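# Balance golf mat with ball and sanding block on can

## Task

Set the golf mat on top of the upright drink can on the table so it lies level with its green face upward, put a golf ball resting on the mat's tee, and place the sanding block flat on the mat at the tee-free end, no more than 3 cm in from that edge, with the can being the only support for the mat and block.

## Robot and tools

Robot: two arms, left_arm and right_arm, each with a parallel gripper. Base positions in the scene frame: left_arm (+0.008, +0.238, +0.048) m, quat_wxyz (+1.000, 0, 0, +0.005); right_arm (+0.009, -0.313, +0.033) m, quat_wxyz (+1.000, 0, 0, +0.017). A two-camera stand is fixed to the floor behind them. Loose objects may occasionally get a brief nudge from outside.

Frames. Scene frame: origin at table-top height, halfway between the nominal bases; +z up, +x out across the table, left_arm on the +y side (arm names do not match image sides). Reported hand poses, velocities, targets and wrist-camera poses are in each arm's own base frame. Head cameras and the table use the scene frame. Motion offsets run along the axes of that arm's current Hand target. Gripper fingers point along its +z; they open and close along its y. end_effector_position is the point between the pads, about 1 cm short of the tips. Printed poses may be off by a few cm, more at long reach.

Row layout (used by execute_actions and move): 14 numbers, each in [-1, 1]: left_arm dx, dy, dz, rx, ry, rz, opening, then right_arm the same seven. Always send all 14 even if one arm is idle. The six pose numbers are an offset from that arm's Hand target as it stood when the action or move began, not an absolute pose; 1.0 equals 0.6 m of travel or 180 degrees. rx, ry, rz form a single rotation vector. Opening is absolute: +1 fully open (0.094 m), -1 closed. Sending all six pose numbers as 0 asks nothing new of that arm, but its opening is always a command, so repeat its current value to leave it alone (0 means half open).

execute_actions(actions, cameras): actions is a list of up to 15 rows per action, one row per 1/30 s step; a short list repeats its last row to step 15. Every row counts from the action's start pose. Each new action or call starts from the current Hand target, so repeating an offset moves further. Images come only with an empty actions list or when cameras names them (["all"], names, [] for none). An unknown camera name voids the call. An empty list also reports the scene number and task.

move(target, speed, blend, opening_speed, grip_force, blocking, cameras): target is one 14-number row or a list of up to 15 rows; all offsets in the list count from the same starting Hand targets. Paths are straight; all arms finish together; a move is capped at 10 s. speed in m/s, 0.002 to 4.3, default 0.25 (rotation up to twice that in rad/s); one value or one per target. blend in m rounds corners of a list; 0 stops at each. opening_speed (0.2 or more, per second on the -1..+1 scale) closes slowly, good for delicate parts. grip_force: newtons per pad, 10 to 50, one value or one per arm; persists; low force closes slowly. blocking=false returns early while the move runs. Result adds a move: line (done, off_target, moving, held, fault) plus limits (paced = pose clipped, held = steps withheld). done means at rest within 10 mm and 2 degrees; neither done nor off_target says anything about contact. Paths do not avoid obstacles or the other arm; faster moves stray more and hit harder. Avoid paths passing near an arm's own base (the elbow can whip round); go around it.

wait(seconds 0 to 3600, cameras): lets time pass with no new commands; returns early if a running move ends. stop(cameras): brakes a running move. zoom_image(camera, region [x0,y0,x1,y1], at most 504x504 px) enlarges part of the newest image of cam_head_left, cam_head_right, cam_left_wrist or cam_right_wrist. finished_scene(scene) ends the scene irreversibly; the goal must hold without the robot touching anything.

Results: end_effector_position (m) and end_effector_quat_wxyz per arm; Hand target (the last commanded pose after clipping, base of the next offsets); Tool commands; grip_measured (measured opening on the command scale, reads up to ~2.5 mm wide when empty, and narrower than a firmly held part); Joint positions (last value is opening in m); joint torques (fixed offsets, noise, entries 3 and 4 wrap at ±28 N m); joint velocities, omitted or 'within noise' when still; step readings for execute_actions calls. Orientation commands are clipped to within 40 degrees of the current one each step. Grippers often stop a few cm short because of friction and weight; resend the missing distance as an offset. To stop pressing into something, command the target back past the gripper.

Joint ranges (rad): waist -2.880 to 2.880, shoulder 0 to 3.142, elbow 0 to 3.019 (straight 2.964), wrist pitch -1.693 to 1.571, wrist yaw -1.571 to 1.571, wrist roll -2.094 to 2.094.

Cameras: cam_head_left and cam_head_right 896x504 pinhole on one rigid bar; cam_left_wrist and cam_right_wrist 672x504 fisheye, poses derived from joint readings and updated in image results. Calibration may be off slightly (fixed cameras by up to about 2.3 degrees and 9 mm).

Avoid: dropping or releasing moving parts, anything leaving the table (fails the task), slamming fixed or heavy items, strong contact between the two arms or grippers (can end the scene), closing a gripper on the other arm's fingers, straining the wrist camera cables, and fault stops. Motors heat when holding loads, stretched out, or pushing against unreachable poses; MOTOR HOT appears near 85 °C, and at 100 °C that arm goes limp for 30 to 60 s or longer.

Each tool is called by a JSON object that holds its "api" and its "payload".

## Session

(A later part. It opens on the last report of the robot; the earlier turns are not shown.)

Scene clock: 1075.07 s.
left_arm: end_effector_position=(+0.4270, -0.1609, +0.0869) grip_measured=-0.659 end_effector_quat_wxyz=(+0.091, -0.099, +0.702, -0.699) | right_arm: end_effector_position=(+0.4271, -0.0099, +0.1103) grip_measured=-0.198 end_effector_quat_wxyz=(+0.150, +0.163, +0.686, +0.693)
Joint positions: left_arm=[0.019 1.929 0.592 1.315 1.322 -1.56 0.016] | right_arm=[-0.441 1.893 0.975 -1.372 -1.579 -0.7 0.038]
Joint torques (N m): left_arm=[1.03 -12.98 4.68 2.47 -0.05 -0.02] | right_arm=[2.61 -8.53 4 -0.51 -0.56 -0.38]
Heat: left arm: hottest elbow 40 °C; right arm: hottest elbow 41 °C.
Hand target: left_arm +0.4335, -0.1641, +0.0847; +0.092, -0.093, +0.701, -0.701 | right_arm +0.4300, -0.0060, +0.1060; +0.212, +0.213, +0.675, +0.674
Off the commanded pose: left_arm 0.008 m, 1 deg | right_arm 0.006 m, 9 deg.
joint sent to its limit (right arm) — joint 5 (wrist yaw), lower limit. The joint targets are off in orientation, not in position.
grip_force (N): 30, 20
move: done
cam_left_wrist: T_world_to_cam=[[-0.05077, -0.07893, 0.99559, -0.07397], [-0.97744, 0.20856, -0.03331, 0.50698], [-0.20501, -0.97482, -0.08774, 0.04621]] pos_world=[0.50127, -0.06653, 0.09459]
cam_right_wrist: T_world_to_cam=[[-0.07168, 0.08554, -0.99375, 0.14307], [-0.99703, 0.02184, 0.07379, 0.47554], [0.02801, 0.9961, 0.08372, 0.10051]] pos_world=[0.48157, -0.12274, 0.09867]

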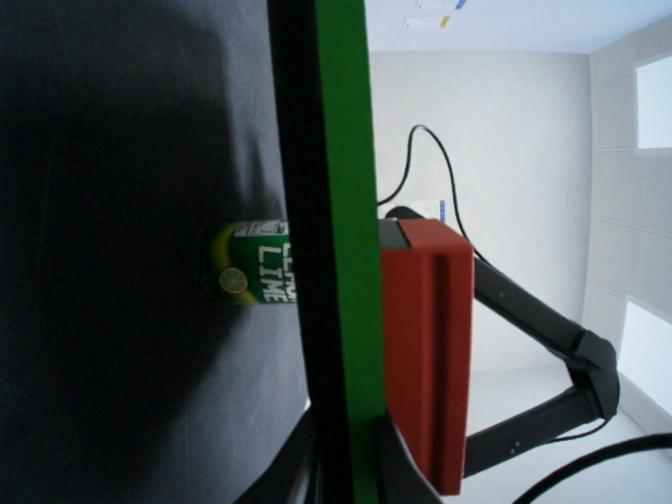

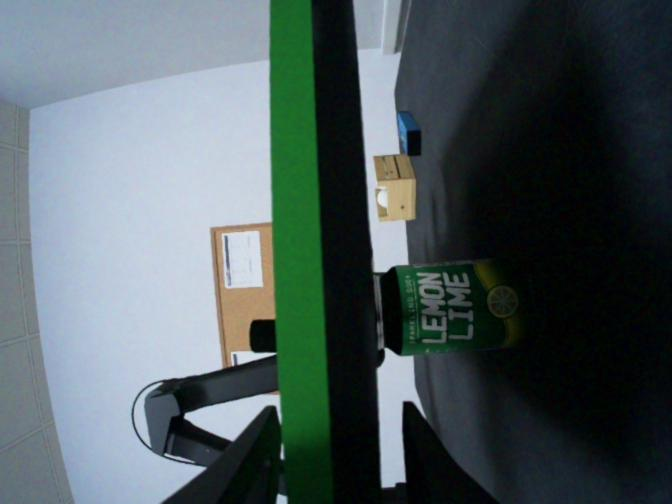

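{"api": "move", "payload": {"target": [[0, -0.0717, 0, 0, 0, 0, -0.75, 0, 0.07, 0, 0, 0, 0, -0.2], [0.0084, -0.0717, 0.0312, 0, 0, 0, -0.75, -0.0206, 0.07, -0.0293, 0, 0, 0, -0.2]], "speed": 0.035, "cameras": ["cam_left_wrist", "cam_right_wrist"]}}

Scene clock: 1083.27 s.
left_arm: end_effector_position=(+0.4306, -0.1770, +0.1097) grip_measured=-0.667 end_effector_quat_wxyz=(+0.079, -0.115, +0.702, -0.698) | right_arm: end_effector_position=(+0.4244, -0.0236, +0.1281) grip_measured=-0.198 end_effector_quat_wxyz=(+0.155, +0.180, +0.683, +0.691)
Joint positions: left_arm=[-0.024 1.839 0.592 1.202 1.271 -1.577 0.016] | right_arm=[-0.476 1.848 0.975 -1.414 -1.574 -0.679 0.038]
Joint torques (N m): left_arm=[0.56 -17.55 4.74 1.76 0.03 0.11] | right_arm=[1.85 -13.22 4.67 -1.14 -0.84 -0.13]
Heat: left arm: hottest elbow 40 °C; right arm: hottest elbow 41 °C.
Hand target: left_arm +0.4336, -0.1834, +0.1277; +0.092, -0.093, +0.701, -0.701 | right_arm +0.4300, -0.0274, +0.1480; +0.212, +0.213, +0.675, +0.674
Off the commanded pose: left_arm 0.019 m, 3 deg | right_arm 0.021 m, 8 deg.
joint sent to its limit (right arm) — joint 5 (wrist yaw), lower limit. The joint targets are off in orientation, not in position.
grip_force (N): 30, 20
move: off_target (left_arm, right_arm)
cam_left_wrist: T_world_to_cam=[[-0.01087, -0.07628, 0.99703, -0.11471], [-0.97952, 0.20131, 0.00472, 0.51005], [-0.20108, -0.97655, -0.07691, 0.03001]] pos_world=[0.50438, -0.08212, 0.11427]
cam_right_wrist: T_world_to_cam=[[-0.0864, 0.0919, -0.99201, 0.16794], [-0.99444, 0.0522, 0.09145, 0.46919], [0.06018, 0.9944, 0.08688, 0.09873]] pos_world=[0.47515, -0.1381, 0.11512]

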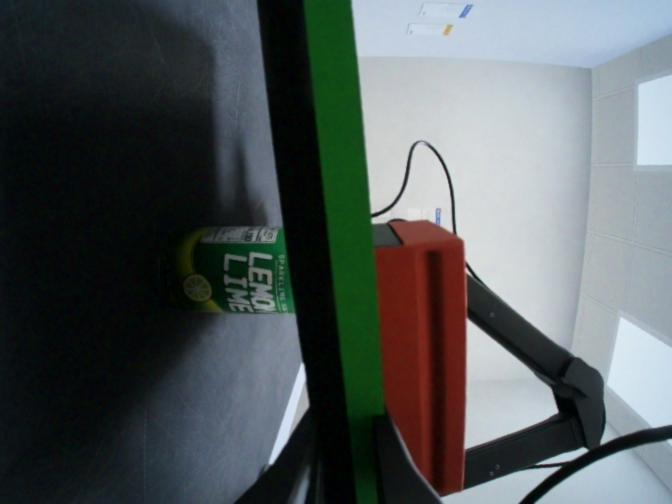

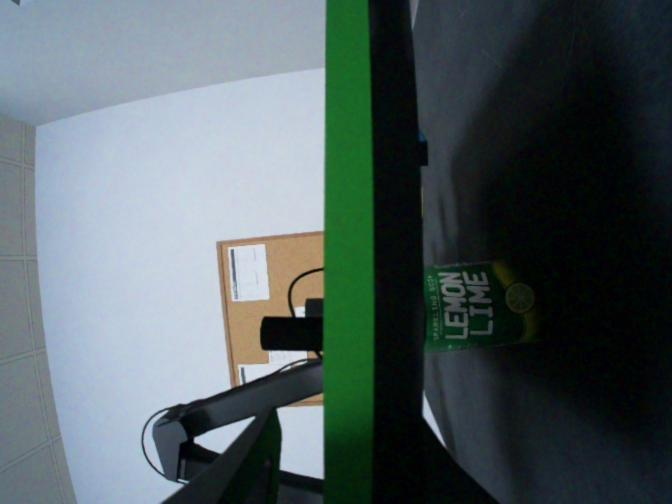

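{"api": "move", "payload": {"target": [0, 0.0695, 0, 0, 0, 0, -0.75, 0, -0.07, 0, 0, 0, 0, -0.2], "speed": 0.03}}

{"api": "move", "payload": {"target": [0, 0, 0, 0, 0, 0, 0.3, 0, 0, 0, 0, 0, 0, -0.2], "opening_speed": 0.4, "cameras": ["cam_left_wrist", "cam_right_wrist"]}}

{"api": "move", "payload": {"target": [0, 0, -0.13, 0, 0, 0, 0.3, 0, 0, 0, 0, 0, 0, -0.2], "speed": 0.06, "cameras": ["cam_left_wrist", "cam_right_wrist"]}}

Scene clock: 1088.00 s.
left_arm: end_effector_position=(+0.4281, -0.1779, +0.0890) grip_measured=-0.667 end_effector_quat_wxyz=(+0.092, -0.101, +0.702, -0.699) | right_arm: end_effector_position=(+0.4269, -0.0249, +0.1099) grip_measured=-0.198 end_effector_quat_wxyz=(+0.160, +0.177, +0.682, +0.691)
Joint positions: left_arm=[-0.026 1.922 0.592 1.31 1.271 -1.565 0.016] | right_arm=[-0.476 1.893 0.975 -1.365 -1.579 -0.687 0.038]
Joint torques (N m): left_arm=[0.73 -12.57 4.86 2.5 0.02 0.06] | right_arm=[1.2 -8.76 3.86 -0.24 -0.6 -0.37]
Heat: left arm: hottest elbow 40 °C; right arm: hottest elbow 41 °C.
Hand target: left_arm +0.4336, -0.1834, +0.0860; +0.092, -0.093, +0.701, -0.701 | right_arm +0.4300, -0.0273, +0.1060; +0.212, +0.213, +0.675, +0.674
Off the commanded pose: left_arm 0.008 m, 1 deg | right_arm 0.006 m, 8 deg.
joint sent to its limit (right arm) — joint 5 (wrist yaw), lower limit. The joint targets are off in orientation, not in position.
grip_force (N): 30, 20
move: off_target (right_arm)

Scene clock: 1090.97 s.
left_arm: end_effector_position=(+0.4277, -0.1787, +0.0880) grip_measured=+0.297 end_effector_quat_wxyz=(+0.091, -0.101, +0.702, -0.699) | right_arm: end_effector_position=(+0.4269, -0.0249, +0.1099) grip_measured=-0.198 end_effector_quat_wxyz=(+0.162, +0.176, +0.683, +0.691)
Joint positions: left_arm=[-0.028 1.925 0.592 1.312 1.271 -1.565 0.061] | right_arm=[-0.476 1.893 0.975 -1.365 -1.579 -0.691 0.038]
Joint torques (N m): left_arm=[0.44 -13.22 4.83 2.45 0.02 0.03] | right_arm=[0.85 -8.76 3.97 -0.21 -0.63 -0.39]
Heat: left arm: hottest elbow 40 °C; right arm: hottest elbow 41 °C.
Hand target: left_arm +0.4335, -0.1835, +0.0860; +0.092, -0.093, +0.701, -0.701 | right_arm +0.4300, -0.0273, +0.1060; +0.212, +0.213, +0.675, +0.674
Off the commanded pose: left_arm 0.008 m, 1 deg | right_arm 0.006 m, 7 deg.
joint sent to its limit (right arm) — joint 5 (wrist yaw), lower limit. The joint targets are off in orientation, not in position.
grip_force (N): 30, 20
move: done
cam_left_wrist: T_world_to_cam=[[-0.04719, -0.07905, 0.99575, -0.07805], [-0.97833, 0.20487, -0.0301, 0.51079], [-0.20162, -0.97559, -0.08701, 0.02746]] pos_world=[0.50157, -0.08403, 0.09548]
cam_right_wrist: T_world_to_cam=[[-0.07033, 0.08884, -0.99356, 0.14351], [-0.99556, 0.05626, 0.0755, 0.47575], [0.0626, 0.99446, 0.08449, 0.10065]] pos_world=[0.47743, -0.13961, 0.09816]

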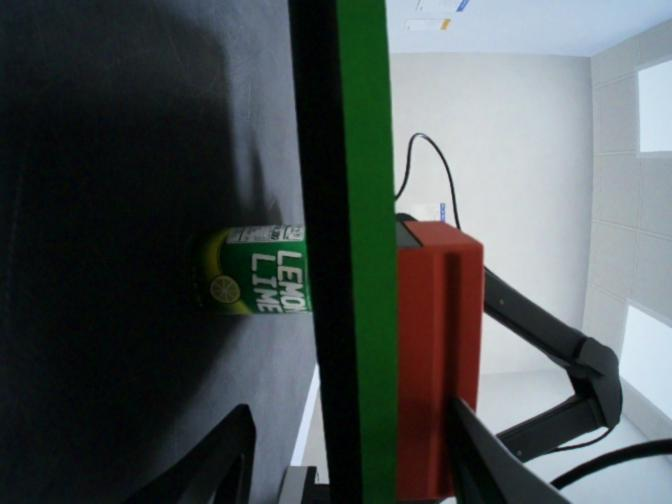

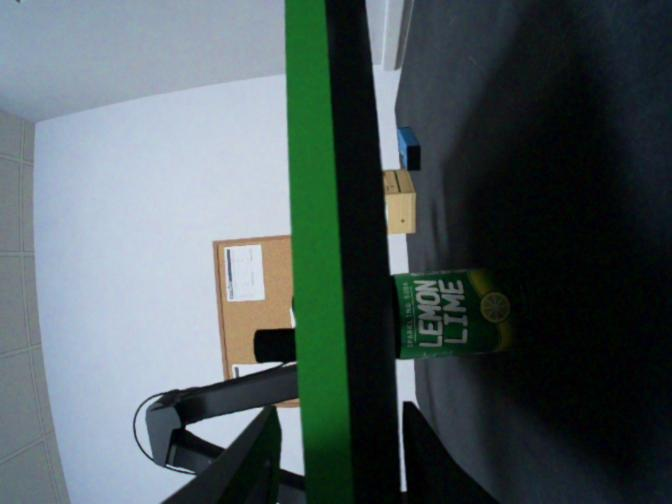

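Scene clock: 1092.73 s.
left_arm: end_effector_position=(+0.4161, -0.1101, +0.0873) grip_measured=+0.298 end_effector_quat_wxyz=(+0.086, -0.096, +0.701, -0.701) | right_arm: end_effector_position=(+0.4269, -0.0249, +0.1099) grip_measured=-0.198 end_effector_quat_wxyz=(+0.162, +0.176, +0.683, +0.691)
Joint positions: left_arm=[0.156 1.925 0.579 1.323 1.468 -1.562 0.061] | right_arm=[-0.476 1.893 0.975 -1.365 -1.579 -0.691 0.038]
Joint torques (N m): left_arm=[1.73 -14.21 2.44 2.37 0.13 0.15] | right_arm=[1.03 -8.64 4.08 -0.36 -0.56 -0.43]
Heat: left arm: hottest elbow 40 °C; right arm: hottest elbow 41 °C.
Hand target: left_arm +0.4133, -0.1080, +0.0860; +0.092, -0.093, +0.701, -0.701 | right_arm +0.4300, -0.0273, +0.1060; +0.212, +0.213, +0.675, +0.674
Off the commanded pose: left_arm 0.004 m, 1 deg | right_arm 0.006 m, 7 deg.
joint sent to its limit (right arm) — joint 5 (wrist yaw), lower limit. The joint targets are off in orientation, not in position.
grip_force (N): 30, 20
move: done
cam_left_wrist: T_world_to_cam=[[-0.04843, -0.0745, 0.99604, -0.07155], [-0.9755, 0.21778, -0.03114, 0.48574], [-0.2146, -0.97315, -0.08322, 0.0973]] pos_world=[0.49125, -0.01643, 0.09449]
cam_right_wrist: T_world_to_cam=[[-0.07033, 0.08884, -0.99356, 0.14351], [-0.99556, 0.05626, 0.0755, 0.47575], [0.0626, 0.99446, 0.08449, 0.10065]] pos_world=[0.47743, -0.13961, 0.09816]

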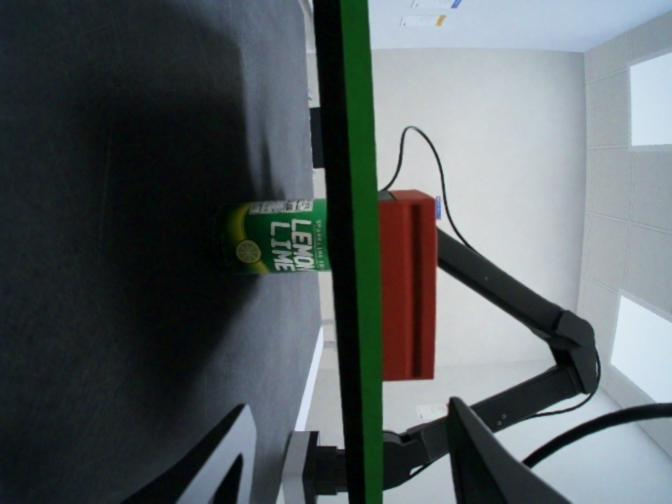

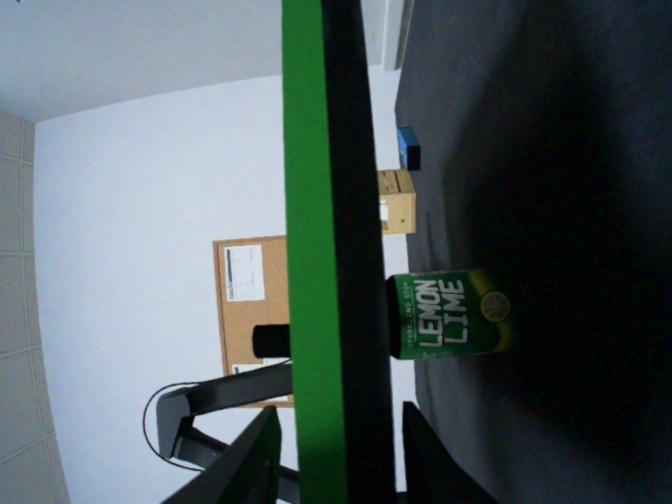

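{"api": "move", "payload": {"target": [0, 0, 0, 0, 0, 0, 0.3, 0, 0, 0, 0, 0, 0, 0.1], "opening_speed": 0.2, "cameras": ["cam_left_wrist", "cam_right_wrist"]}}

Scene clock: 1095.67 s.
left_arm: end_effector_position=(+0.4161, -0.1101, +0.0873) grip_measured=+0.298 end_effector_quat_wxyz=(+0.086, -0.096, +0.701, -0.701) | right_arm: end_effector_position=(+0.4269, -0.0249, +0.1099) grip_measured=+0.097 end_effector_quat_wxyz=(+0.162, +0.176, +0.683, +0.691)
Joint positions: left_arm=[0.156 1.925 0.579 1.323 1.469 -1.562 0.061] | right_arm=[-0.476 1.893 0.975 -1.365 -1.579 -0.691 0.052]
Joint torques (N m): left_arm=[1.96 -14.51 2.36 2.35 0.14 0.13] | right_arm=[0.67 -8.76 4.1 -0.39 -0.6 -0.4]
Heat: left arm: hottest elbow 40 °C; right arm: hottest elbow 41 °C.
Hand target: left_arm +0.4133, -0.1081, +0.0860; +0.092, -0.093, +0.701, -0.701 | right_arm +0.4300, -0.0273, +0.1060; +0.212, +0.213, +0.675, +0.674
Off the commanded pose: left_arm 0.004 m, 1 deg | right_arm 0.006 m, 7 deg.
joint sent to its limit (right arm) — joint 5 (wrist yaw), lower limit. The joint targets are off in orientation, not in position.
grip_force (N): 30, 20
move: done
cam_left_wrist: T_world_to_cam=[[-0.04845, -0.07449, 0.99604, -0.07155], [-0.97543, 0.21809, -0.03114, 0.48573], [-0.21491, -0.97308, -0.08323, 0.09735]] pos_world=[0.49125, -0.01653, 0.09449]
cam_right_wrist: T_world_to_cam=[[-0.07033, 0.08884, -0.99356, 0.14351], [-0.99556, 0.05626, 0.0755, 0.47575], [0.0626, 0.99446, 0.08449, 0.10065]] pos_world=[0.47743, -0.13961, 0.09816]

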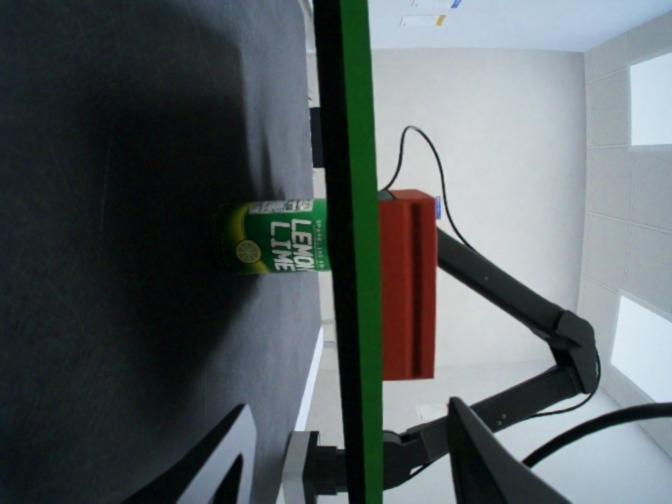

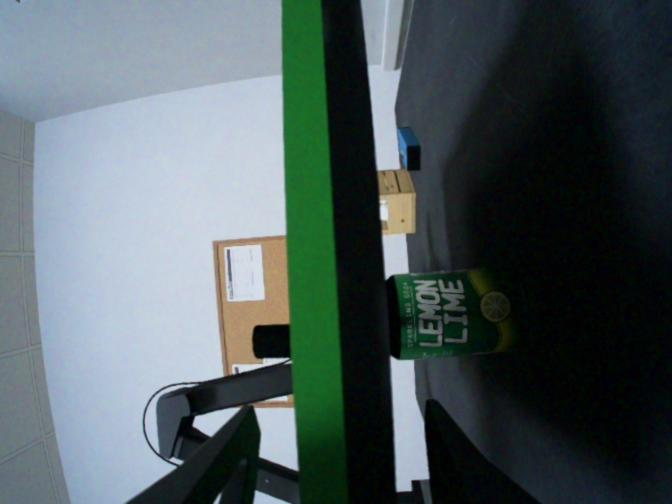

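{"api": "move", "payload": {"target": [[-0.0184, -0.1333, -0.1331, 0, 0, 0, 0.3, 0, 0, 0, 0, 0, 0, -0.2], [-0.5441, -0.19, -0.5895, -0.4594, 0.2340, 0.2340, 0.12, 0, 0, 0, 0, 0, 0, -0.2]], "speed": 0.2, "blend": [0.03, 0], "grip_force": [20, 20], "cameras": ["all"]}}

Scene clock: 1111.17 s.
left_arm: end_effector_position=(+0.6314, +0.3077, +0.2053) grip_measured=+0.122 end_effector_quat_wxyz=(+0.595, +0.209, +0.676, -0.381) | right_arm: end_effector_position=(+0.4269, -0.0249, +0.1099) grip_measured=-0.198 end_effector_quat_wxyz=(+0.162, +0.176, +0.683, +0.691)
Joint positions: left_arm=[0.704 2.267 1.644 1.385 1.575 -1.031 0.053] | right_arm=[-0.476 1.893 0.975 -1.365 -1.579 -0.691 0.038]
Joint torques (N m): left_arm=[1.79 -22.77 10.06 0.84 -0.51 0.08] | right_arm=[0.38 -8.7 4.12 -0.5 -0.62 -0.41]
Heat: left arm: hottest elbow 40 °C; right arm: hottest elbow 41 °C.
Hand target: left_arm +0.6370, +0.3181, +0.1997; +0.355, +0.286, +0.861, -0.228 | right_arm +0.4300, -0.0273, +0.1060; +0.212, +0.213, +0.675, +0.674
Off the commanded pose: left_arm 0.013 m, 90 deg; orientation clipped | right_arm 0.006 m, 7 deg.
joint sent to its limit (left arm) — joint 5 (wrist yaw), upper limit. The joint targets are off in orientation, not in position.
joint sent to its limit (right arm) — joint 5 (wrist yaw), lower limit. The joint targets are off in orientation, not in position.
grip_force (N): 20, 20
move: off_target (left_arm); blend cut to 0 m at target 1; target 2's new opening was sent with left_arm's hand 0.013 m and 90 deg from that target; limits=paced
cam_left_wrist: T_world_to_cam=[[-0.71174, -0.67714, 0.18684, 0.62296], [-0.44521, 0.22911, -0.86562, 0.44147], [0.54334, -0.69928, -0.46454, 0.07536]] pos_world=[0.59899, 0.37338, 0.30076]
cam_right_wrist: T_world_to_cam=[[-0.07033, 0.08884, -0.99356, 0.14351], [-0.99556, 0.05626, 0.0755, 0.47575], [0.0626, 0.99446, 0.08449, 0.10065]] pos_world=[0.47743, -0.13961, 0.09816]

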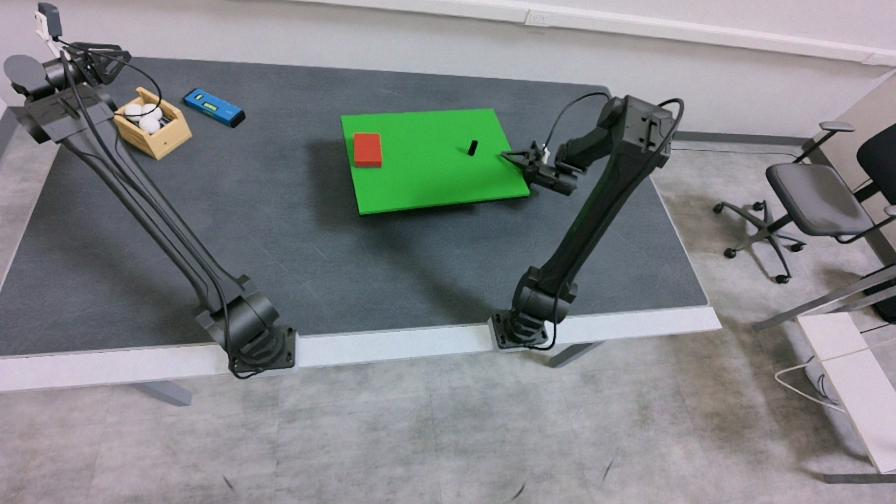

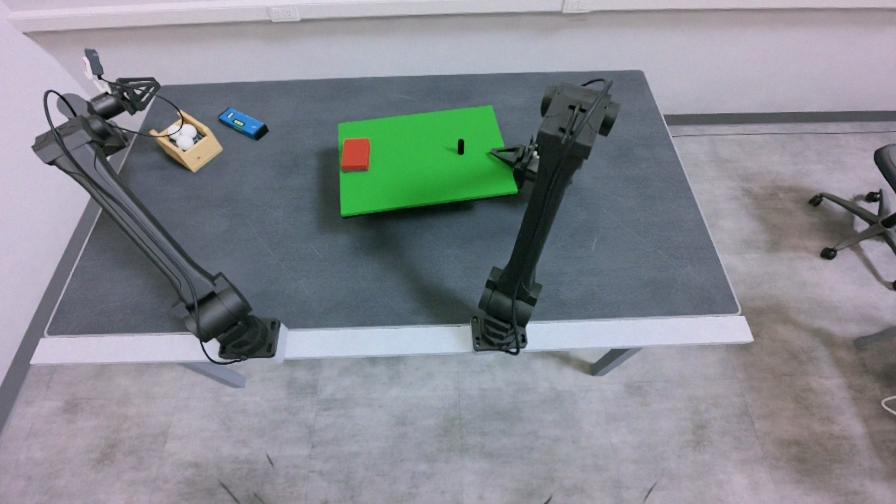

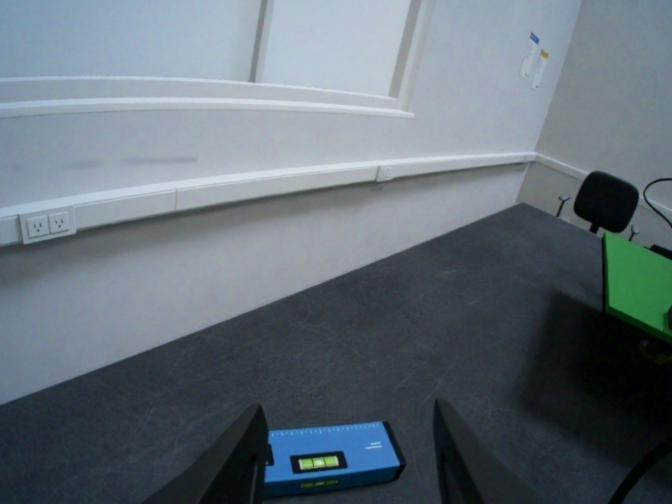

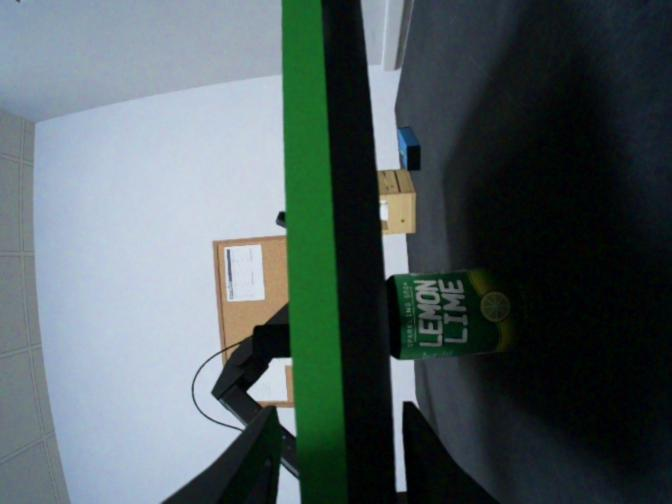

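{"api": "move", "payload": {"target": [-0, 0, 0, -0.3330, -0.0892, -0.1716, 0.12, 0, 0, 0, 0, 0, 0, -0.2], "speed": 0.4, "cameras": []}}

Scene clock: 1119.47 s.
left_arm: end_effector_position=(+0.6219, +0.3131, +0.1758) grip_measured=+0.122 end_effector_quat_wxyz=(+0.472, -0.189, +0.854, +0.105) | right_arm: end_effector_position=(+0.4269, -0.0249, +0.1099) grip_measured=-0.198 end_effector_quat_wxyz=(+0.162, +0.176, +0.683, +0.691)
Joint positions: left_arm=[0.475 1.738 1.234 -0.056 0.032 0.022 0.053] | right_arm=[-0.476 1.893 0.975 -1.365 -1.579 -0.691 0.038]
Joint torques (N m): left_arm=[0.97 -19.78 12.08 1.39 -0.06 -0.09] | right_arm=[1.32 -8.47 4.04 -0.46 -0.66 -0.4]
Heat: left arm: hottest elbow 41 °C; right arm: hottest elbow 41 °C.
Hand target: left_arm +0.6370, +0.3181, +0.1998; +0.488, -0.188, +0.846, +0.108 | right_arm +0.4300, -0.0273, +0.1060; +0.212, +0.213, +0.675, +0.674
Off the commanded pose: left_arm 0.029 m, 2 deg | right_arm 0.006 m, 7 deg.
joint sent to its limit (right arm) — joint 5 (wrist yaw), lower limit. The joint targets are off in orientation, not in position.
grip_force (N): 20, 20
move: off_target (left_arm)

{"api": "move", "payload": {"target": [0, 0, 0, 0.1851, 0.2965, 0.3214, 0.12, 0, 0, 0, 0, 0, 0, -0.2], "speed": 0.4, "cameras": ["cam_head_left", "cam_head_right", "cam_left_wrist"]}}

Scene clock: 1123.53 s.
left_arm: end_effector_position=(+0.6278, +0.3164, +0.2004) grip_measured=+0.122 end_effector_quat_wxyz=(+0.020, +0.327, +0.945, +0.020) | right_arm: end_effector_position=(+0.4269, -0.0249, +0.1099) grip_measured=-0.198 end_effector_quat_wxyz=(+0.162, +0.176, +0.683, +0.691)
Joint positions: left_arm=[0.468 2.251 2.424 -1.687 0.002 1.134 0.053] | right_arm=[-0.476 1.893 0.975 -1.365 -1.579 -0.691 0.038]
Joint torques (N m): left_arm=[0.91 -24.35 11.82 -0.21 0.05 0.03] | right_arm=[0.85 -9.23 4.11 -0.39 -0.59 -0.39]
Heat: left arm: hottest elbow 42 °C; right arm: hottest elbow 41 °C.
Hand target: left_arm +0.6370, +0.3182, +0.1996; +0.000, +0.334, +0.943, +0.000 | right_arm +0.4300, -0.0273, +0.1060; +0.212, +0.213, +0.675, +0.674
Off the commanded pose: left_arm 0.009 m, 3 deg | right_arm 0.006 m, 7 deg.
joint sent to its limit (left arm) — joint 4 (wrist pitch), lower limit. The joint targets are off in orientation, not in position.
joint sent to its limit (right arm) — joint 5 (wrist yaw), lower limit. The joint targets are off in orientation, not in position.
grip_force (N): 20, 20
move: off_target (left_arm)
cam_left_wrist: T_world_to_cam=[[-0.67408, -0.73047, -0.10963, 0.6798], [-0.69228, 0.57301, 0.43864, 0.21853], [-0.2576, 0.37157, -0.89195, 0.33086]] pos_world=[0.69476, 0.24842, 0.27378]

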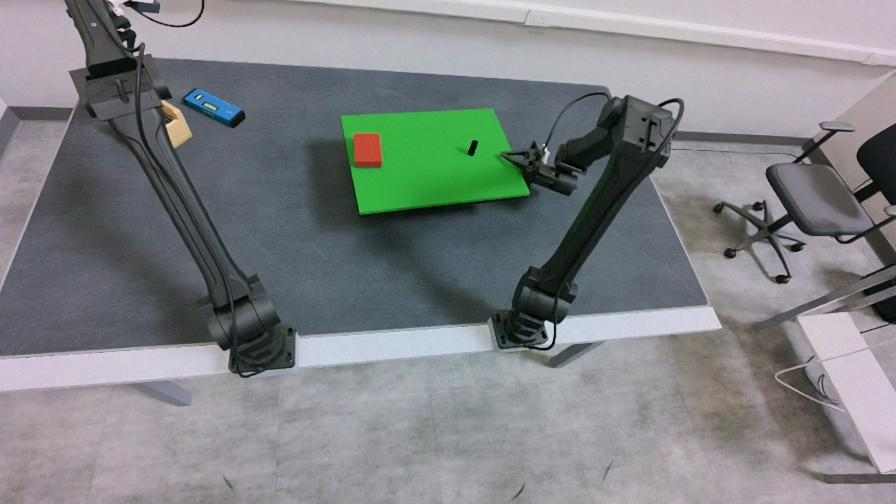

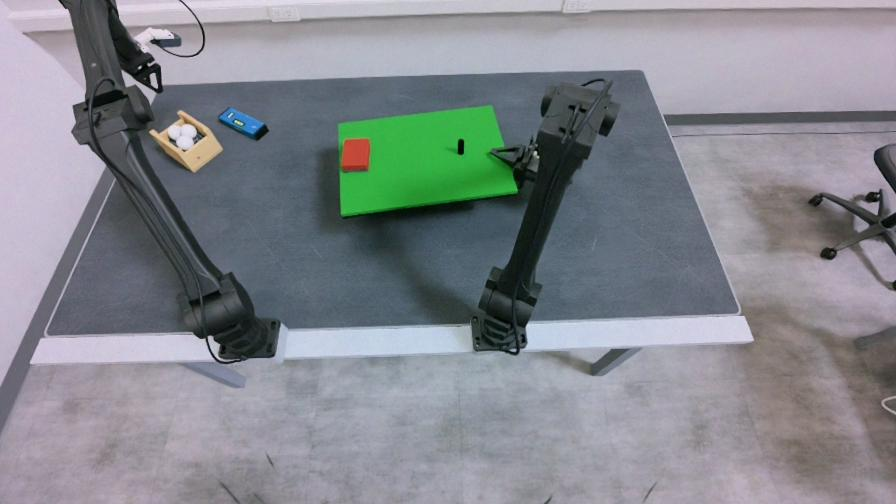

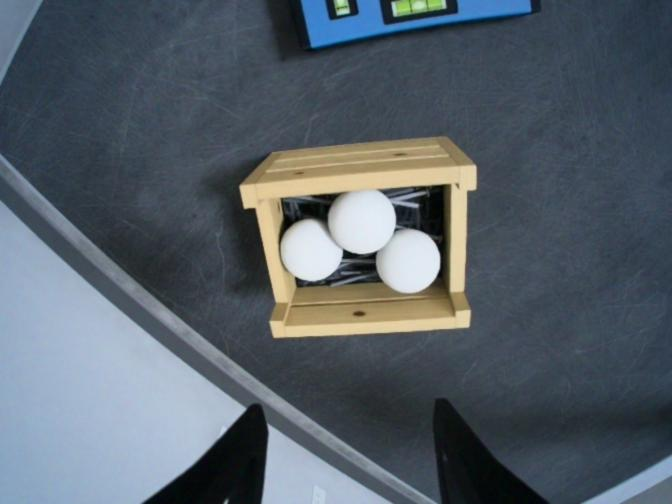

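{"api": "move", "payload": {"target": [0, 0, 0.1327, 0, 0, 0, 0.12, 0, 0, 0, 0, 0, 0, -0.2], "speed": 0.15, "cameras": ["cam_left_wrist"]}}

Scene clock: 1126.37 s.
left_arm: end_effector_position=(+0.6327, +0.3190, +0.1377) grip_measured=+0.122 end_effector_quat_wxyz=(+0.006, +0.328, +0.945, +0.005) | right_arm: end_effector_position=(+0.4269, -0.0249, +0.1099) grip_measured=-0.198 end_effector_quat_wxyz=(+0.162, +0.176, +0.683, +0.691)
Joint positions: left_arm=[0.468 2.294 2.337 -1.599 0.002 1.135 0.053] | right_arm=[-0.476 1.893 0.975 -1.365 -1.579 -0.691 0.038]
Joint torques (N m): left_arm=[1.08 -25.76 8.32 0.59 0.07 0.06] | right_arm=[1.03 -8.94 3.96 -0.32 -0.56 -0.4]
Heat: left arm: hottest elbow 42 °C; right arm: hottest elbow 41 °C.
Hand target: left_arm +0.6369, +0.3182, +0.1199; +0.000, +0.334, +0.943, +0.000 | right_arm +0.4300, -0.0273, +0.1060; +0.212, +0.213, +0.675, +0.674
Off the commanded pose: left_arm 0.018 m, 1 deg | right_arm 0.006 m, 7 deg.
joint sent to its limit (right arm) — joint 5 (wrist yaw), lower limit. The joint targets are off in orientation, not in position.
grip_force (N): 20, 20
move: off_target (left_arm)
cam_left_wrist: T_world_to_cam=[[-0.67831, -0.73141, -0.07029, 0.6757], [-0.67468, 0.58208, 0.45385, 0.23188], [-0.29104, 0.35527, -0.8883, 0.30105]] pos_world=[0.70239, 0.25228, 0.20968]

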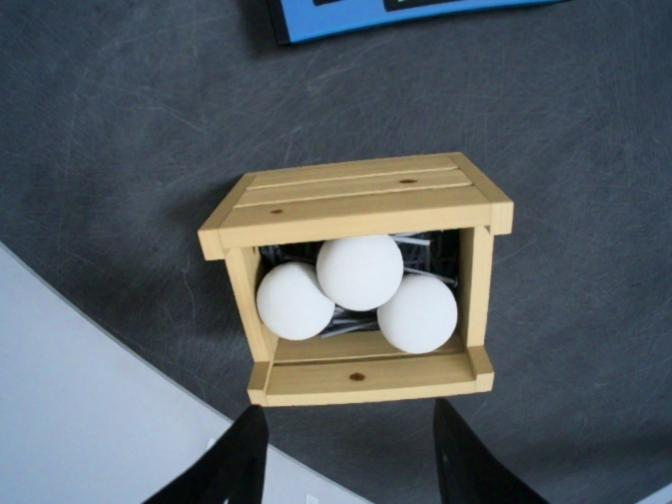

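{"api": "move", "payload": {"target": [0.0087, -0.0075, 0.09, 0, 0, 0, 0.17, 0, 0, 0, 0, 0, 0, -0.2], "speed": 0.1, "cameras": ["cam_left_wrist"]}}

Scene clock: 1130.80 s.
left_arm: end_effector_position=(+0.6306, +0.3179, +0.0800) grip_measured=+0.168 end_effector_quat_wxyz=(+0.005, +0.329, +0.944, +0.004) | right_arm: end_effector_position=(+0.4269, -0.0249, +0.1099) grip_measured=-0.198 end_effector_quat_wxyz=(+0.162, +0.176, +0.683, +0.691)
Joint positions: left_arm=[0.468 2.294 2.186 -1.45 0.002 1.139 0.055] | right_arm=[-0.476 1.893 0.975 -1.365 -1.579 -0.691 0.038]
Joint torques (N m): left_arm=[1.14 -26.11 7.36 0.64 0.08 0.04] | right_arm=[1.96 -9.11 4.29 -0.4 -0.56 -0.37]
Heat: left arm: hottest elbow 43 °C; right arm: hottest elbow 41 °C.
Hand target: left_arm +0.6301, +0.3180, +0.0660; +0.000, +0.334, +0.943, +0.000 | right_arm +0.4300, -0.0273, +0.1060; +0.212, +0.213, +0.675, +0.674
Off the commanded pose: left_arm 0.014 m, 1 deg | right_arm 0.006 m, 7 deg.
joint sent to its limit (right arm) — joint 5 (wrist yaw), lower limit. The joint targets are off in orientation, not in position.
grip_force (N): 20, 20
move: off_target (left_arm)
cam_left_wrist: T_world_to_cam=[[-0.68124, -0.72885, -0.06853, 0.67034], [-0.67166, 0.58504, 0.45454, 0.25437], [-0.29119, 0.35568, -0.88809, 0.24959]] pos_world=[0.70019, 0.25098, 0.15198]

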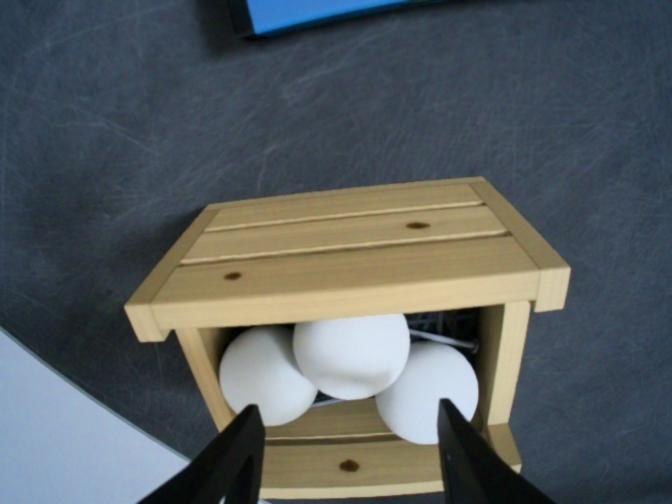

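{"api": "move", "payload": {"target": [0, 0, 0.0567, 0, 0, 0, 0.17, 0, 0, 0, 0, 0, 0, -0.2], "speed": 0.06, "cameras": ["cam_left_wrist"]}}

Scene clock: 1134.27 s.
left_arm: end_effector_position=(+0.6321, +0.3186, +0.0589) grip_measured=+0.168 end_effector_quat_wxyz=(+0.011, +0.329, +0.944, +0.011) | right_arm: end_effector_position=(+0.4269, -0.0249, +0.1099) grip_measured=-0.198 end_effector_quat_wxyz=(+0.162, +0.176, +0.683, +0.691)
Joint positions: left_arm=[0.468 2.294 2.13 -1.375 0.002 1.14 0.055] | right_arm=[-0.476 1.893 0.975 -1.365 -1.579 -0.691 0.038]
Joint torques (N m): left_arm=[1.44 -24.7 7.34 0.66 0.05 0.06] | right_arm=[1.49 -9.35 4 -0.12 -0.61 -0.43]
Heat: left arm: hottest elbow 43 °C; right arm: hottest elbow 41 °C.
Hand target: left_arm +0.6300, +0.3180, +0.0320; +0.000, +0.334, +0.943, +0.000 | right_arm +0.4300, -0.0273, +0.1060; +0.212, +0.213, +0.675, +0.674
Off the commanded pose: left_arm 0.027 m, 2 deg | right_arm 0.006 m, 7 deg.
joint sent to its limit (right arm) — joint 5 (wrist yaw), lower limit. The joint targets are off in orientation, not in position.
grip_force (N): 20, 20
move: off_target (left_arm)
cam_left_wrist: T_world_to_cam=[[-0.68023, -0.72797, -0.08568, 0.67049], [-0.67883, 0.58154, 0.44834, 0.27054], [-0.27655, 0.36313, -0.88975, 0.21941]] pos_world=[0.70041, 0.2511, 0.13138]

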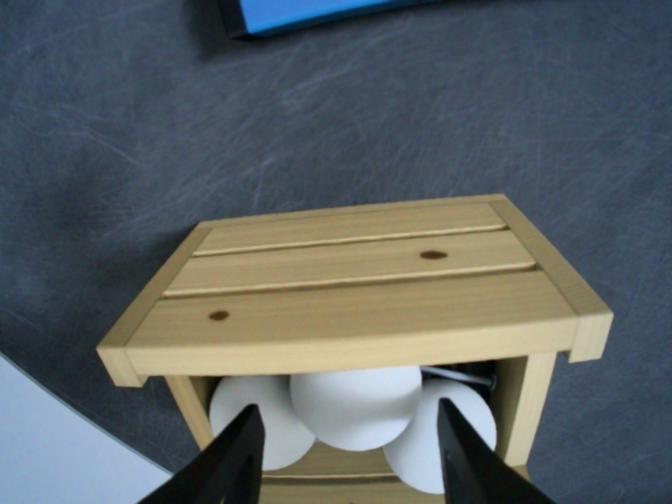

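{"api": "move", "payload": {"target": [0, 0, 0.0167, 0, 0, 0, 0.17, 0, 0, 0, 0, 0, 0, -0.2], "speed": 0.06, "cameras": ["cam_left_wrist"]}}

Scene clock: 1138.73 s.
left_arm: end_effector_position=(+0.6327, +0.3190, +0.0525) grip_measured=+0.168 end_effector_quat_wxyz=(+0.013, +0.330, +0.944, +0.013) | right_arm: end_effector_position=(+0.4269, -0.0249, +0.1099) grip_measured=-0.198 end_effector_quat_wxyz=(+0.162, +0.176, +0.683, +0.691)
Joint positions: left_arm=[0.468 2.296 2.117 -1.355 0.001 1.141 0.055] | right_arm=[-0.476 1.893 0.975 -1.365 -1.579 -0.691 0.038]
Joint torques (N m): left_arm=[1.32 -24.41 7.24 0.72 0.08 0.04] | right_arm=[1.61 -9 4.15 -0.34 -0.6 -0.38]
Heat: left arm: hottest elbow 43 °C; right arm: hottest elbow 41 °C.
Hand target: left_arm +0.6300, +0.3180, +0.0220; +0.000, +0.334, +0.943, +0.000 | right_arm +0.4300, -0.0273, +0.1060; +0.212, +0.213, +0.675, +0.674
Off the commanded pose: left_arm 0.031 m, 2 deg | right_arm 0.006 m, 7 deg.
joint sent to its limit (right arm) — joint 5 (wrist yaw), lower limit. The joint targets are off in orientation, not in position.
grip_force (N): 20, 20
move: off_target (left_arm)
cam_left_wrist: T_world_to_cam=[[-0.68067, -0.72699, -0.09045, 0.6709], [-0.68008, 0.58114, 0.44695, 0.27453], [-0.27237, 0.36574, -0.88997, 0.21023]] pos_world=[0.70062, 0.2513, 0.12508]

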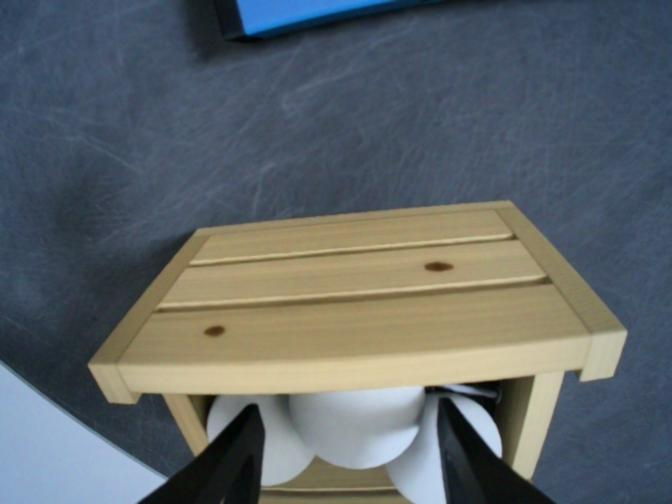

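{"api": "move", "payload": {"target": [0, 0, 0.0233, 0, 0, 0, 0.17, 0, 0, 0, 0, 0, 0, -0.2], "speed": 0.06, "cameras": ["cam_left_wrist"]}}

Scene clock: 1140.33 s.
left_arm: end_effector_position=(+0.6362, +0.3191, +0.0474) grip_measured=+0.168 end_effector_quat_wxyz=(+0.019, +0.332, +0.943, +0.018) | right_arm: end_effector_position=(+0.4269, -0.0249, +0.1099) grip_measured=-0.198 end_effector_quat_wxyz=(+0.162, +0.176, +0.683, +0.691)
Joint positions: left_arm=[0.466 2.296 2.103 -1.324 0.003 1.143 0.055] | right_arm=[-0.476 1.893 0.975 -1.365 -1.579 -0.691 0.038]
Joint torques (N m): left_arm=[1.55 -23.3 6.84 0.68 0 0.01] | right_arm=[1.44 -10.05 4.08 -0.25 -0.61 -0.4]
Heat: left arm: hottest elbow 43 °C; right arm: hottest elbow 41 °C.
Hand target: left_arm +0.6301, +0.3179, +0.0081; +0.000, +0.334, +0.943, +0.000 | right_arm +0.4300, -0.0273, +0.1060; +0.212, +0.213, +0.675, +0.674
Off the commanded pose: left_arm 0.040 m, 3 deg | right_arm 0.006 m, 7 deg.
joint sent to its limit (right arm) — joint 5 (wrist yaw), lower limit. The joint targets are off in orientation, not in position.
grip_force (N): 20, 20
move: off_target (left_arm)
cam_left_wrist: T_world_to_cam=[[-0.68167, -0.72403, -0.10537, 0.67328], [-0.68511, 0.5811, 0.43926, 0.28276], [-0.2568, 0.37162, -0.89216, 0.19496]] pos_world=[0.70275, 0.25071, 0.12068]

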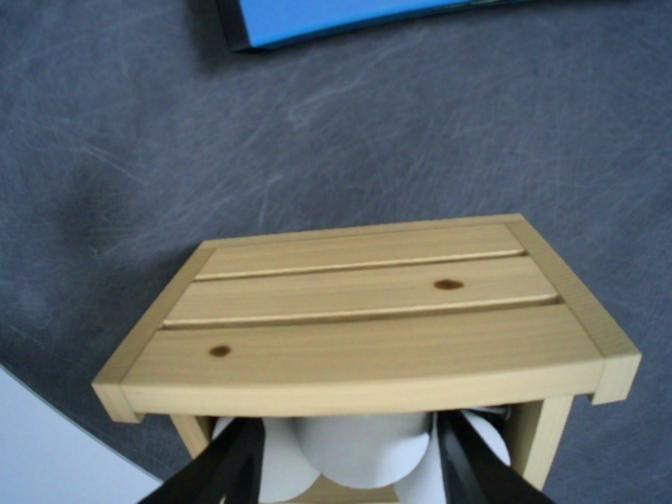

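{"api": "move", "payload": {"target": [0, 0, 0, 0, 0, 0, -0.22, 0, 0, 0, 0, 0, 0, -0.2], "opening_speed": 0.4, "cameras": ["cam_left_wrist"]}}

Scene clock: 1143.50 s.
left_arm: end_effector_position=(+0.6363, +0.3189, +0.0443) grip_measured=-0.087 end_effector_quat_wxyz=(+0.018, +0.332, +0.943, +0.017) | right_arm: end_effector_position=(+0.4269, -0.0249, +0.1099) grip_measured=-0.198 end_effector_quat_wxyz=(+0.162, +0.176, +0.683, +0.691)
Joint positions: left_arm=[0.466 2.301 2.103 -1.323 0.003 1.143 0.043] | right_arm=[-0.476 1.893 0.975 -1.365 -1.579 -0.691 0.038]
Joint torques (N m): left_arm=[1.26 -23.71 6.91 0.72 -0.04 0.04] | right_arm=[1.38 -9.29 3.92 -0.34 -0.59 -0.39]
Heat: left arm: hottest elbow 43 °C; right arm: hottest elbow 41 °C.
Hand target: left_arm +0.6301, +0.3181, +0.0081; +0.000, +0.334, +0.943, +0.000 | right_arm +0.4300, -0.0273, +0.1060; +0.212, +0.213, +0.675, +0.674
Off the commanded pose: left_arm 0.037 m, 3 deg | right_arm 0.006 m, 7 deg.
joint sent to its limit (right arm) — joint 5 (wrist yaw), lower limit. The joint targets are off in orientation, not in position.
grip_force (N): 20, 20
move: done
cam_left_wrist: T_world_to_cam=[[-0.68227, -0.72388, -0.10253, 0.67305], [-0.68366, 0.58199, 0.44034, 0.28312], [-0.25909, 0.37052, -0.89196, 0.19411]] pos_world=[0.70304, 0.25051, 0.11748]

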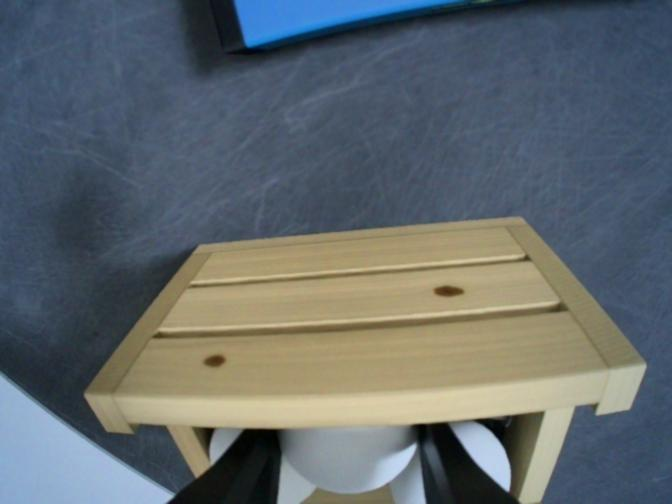

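{"api": "move", "payload": {"target": [0, 0, -0.3667, 0, 0, 0, -0.22, 0, 0, 0, 0, 0, 0, -0.2], "speed": 0.15, "cameras": ["cam_left_wrist", "cam_head_left", "cam_head_right"]}}

Scene clock: 1146.37 s.
left_arm: end_effector_position=(+0.6257, +0.3119, +0.2058) grip_measured=-0.088 end_effector_quat_wxyz=(+0.021, +0.333, +0.942, +0.021) | right_arm: end_effector_position=(+0.4269, -0.0249, +0.1099) grip_measured=-0.198 end_effector_quat_wxyz=(+0.162, +0.176, +0.683, +0.691)
Joint positions: left_arm=[0.463 2.234 2.409 -1.687 0.001 1.143 0.043] | right_arm=[-0.476 1.893 0.975 -1.365 -1.579 -0.691 0.038]
Joint torques (N m): left_arm=[1.96 -27.22 11.77 -0.25 0.09 0.04] | right_arm=[1.14 -8.29 3.99 -0.18 -0.63 -0.39]
Heat: left arm: hottest elbow 43 °C; right arm: hottest elbow 41 °C.
Hand target: left_arm +0.6301, +0.3179, +0.2280; +0.000, +0.334, +0.943, +0.000 | right_arm +0.4300, -0.0273, +0.1060; +0.212, +0.213, +0.675, +0.674
Off the commanded pose: left_arm 0.024 m, 3 deg | right_arm 0.006 m, 7 deg.
joint sent to its limit (left arm) — joint 4 (wrist pitch), lower limit. The joint targets are off in orientation, not in position.
joint sent to its limit (right arm) — joint 5 (wrist yaw), lower limit. The joint targets are off in orientation, not in position.
grip_force (N): 20, 20
move: off_target (left_arm)
cam_left_wrist: T_world_to_cam=[[-0.68361, -0.72127, -0.11155, 0.67922], [-0.685, 0.58132, 0.43915, 0.21012], [-0.2519, 0.37662, -0.89146, 0.33146]] pos_world=[0.69175, 0.24292, 0.27898]
Images, in order (width x height): cam_head_left 896x504, cam_head_right 896x504, cam_left_wrist 672x504.

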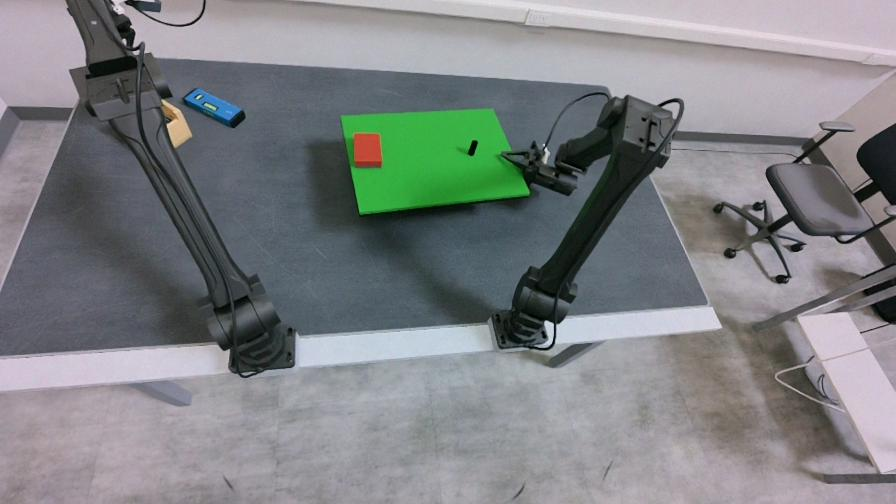

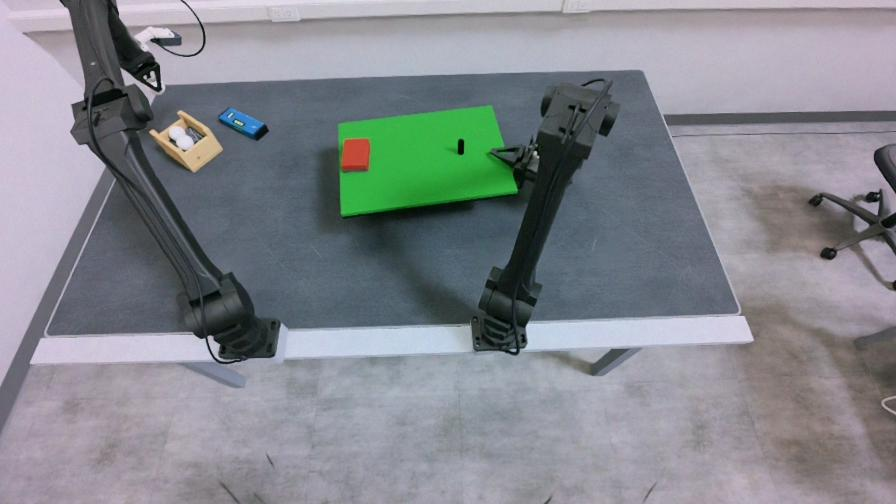

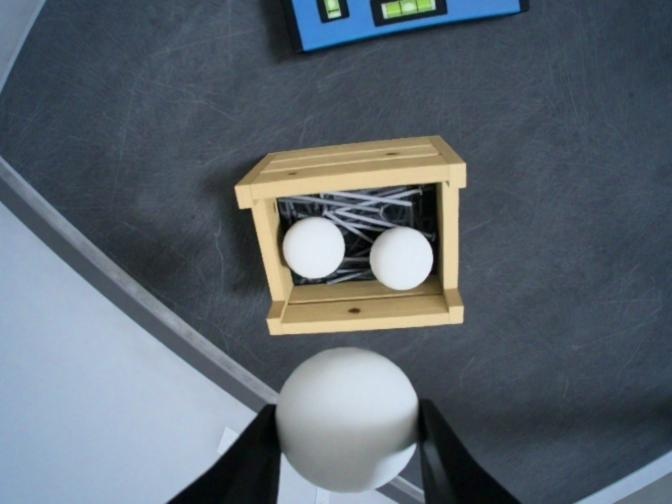

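{"api": "zoom_image", "payload": {"camera": "cam_head_left", "region": [420, 110, 540, 190]}}

{"api": "zoom_image", "payload": {"camera": "cam_head_right", "region": [410, 110, 530, 190]}}

Scaled by 4.200.

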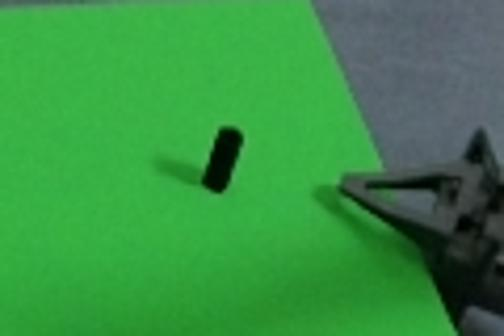

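Scaled by 4.200.

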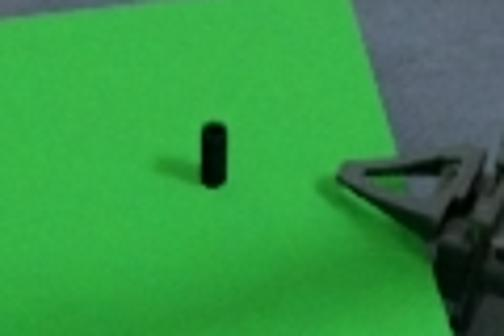

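{"api": "move", "payload": {"target": [-0.3028, -0.6123, -0.0117, 0, 0, 0, -0.22, 0, 0, 0, 0, 0, 0, -0.2], "speed": 0.25}}

Scene clock: 1156.77 s.
left_arm: end_effector_position=(+0.5433, -0.0861, +0.2298) grip_measured=-0.088 end_effector_quat_wxyz=(-0.004, +0.340, +0.940, -0.001) | right_arm: end_effector_position=(+0.4269, -0.0249, +0.1099) grip_measured=-0.198 end_effector_quat_wxyz=(+0.162, +0.176, +0.683, +0.691)
Joint positions: left_arm=[-0.156 1.789 1.769 -1.558 0 0.538 0.043] | right_arm=[-0.476 1.893 0.975 -1.365 -1.579 -0.691 0.038]
Joint torques (N m): left_arm=[1.73 -21.95 7.54 0.23 0.06 -0.09] | right_arm=[0.73 -8.7 4.18 -0.46 -0.59 -0.41]
Heat: left arm: hottest elbow 45 °C; right arm: hottest elbow 41 °C.
Hand target: left_arm +0.5401, -0.0819, +0.2352; +0.000, +0.334, +0.943, +0.000 | right_arm +0.4300, -0.0273, +0.1060; +0.212, +0.213, +0.675, +0.674
Off the commanded pose: left_arm 0.007 m, 1 deg | right_arm 0.006 m, 7 deg.
joint sent to its limit (right arm) — joint 5 (wrist yaw), lower limit. The joint targets are off in orientation, not in position.
grip_force (N): 20, 20
move: done


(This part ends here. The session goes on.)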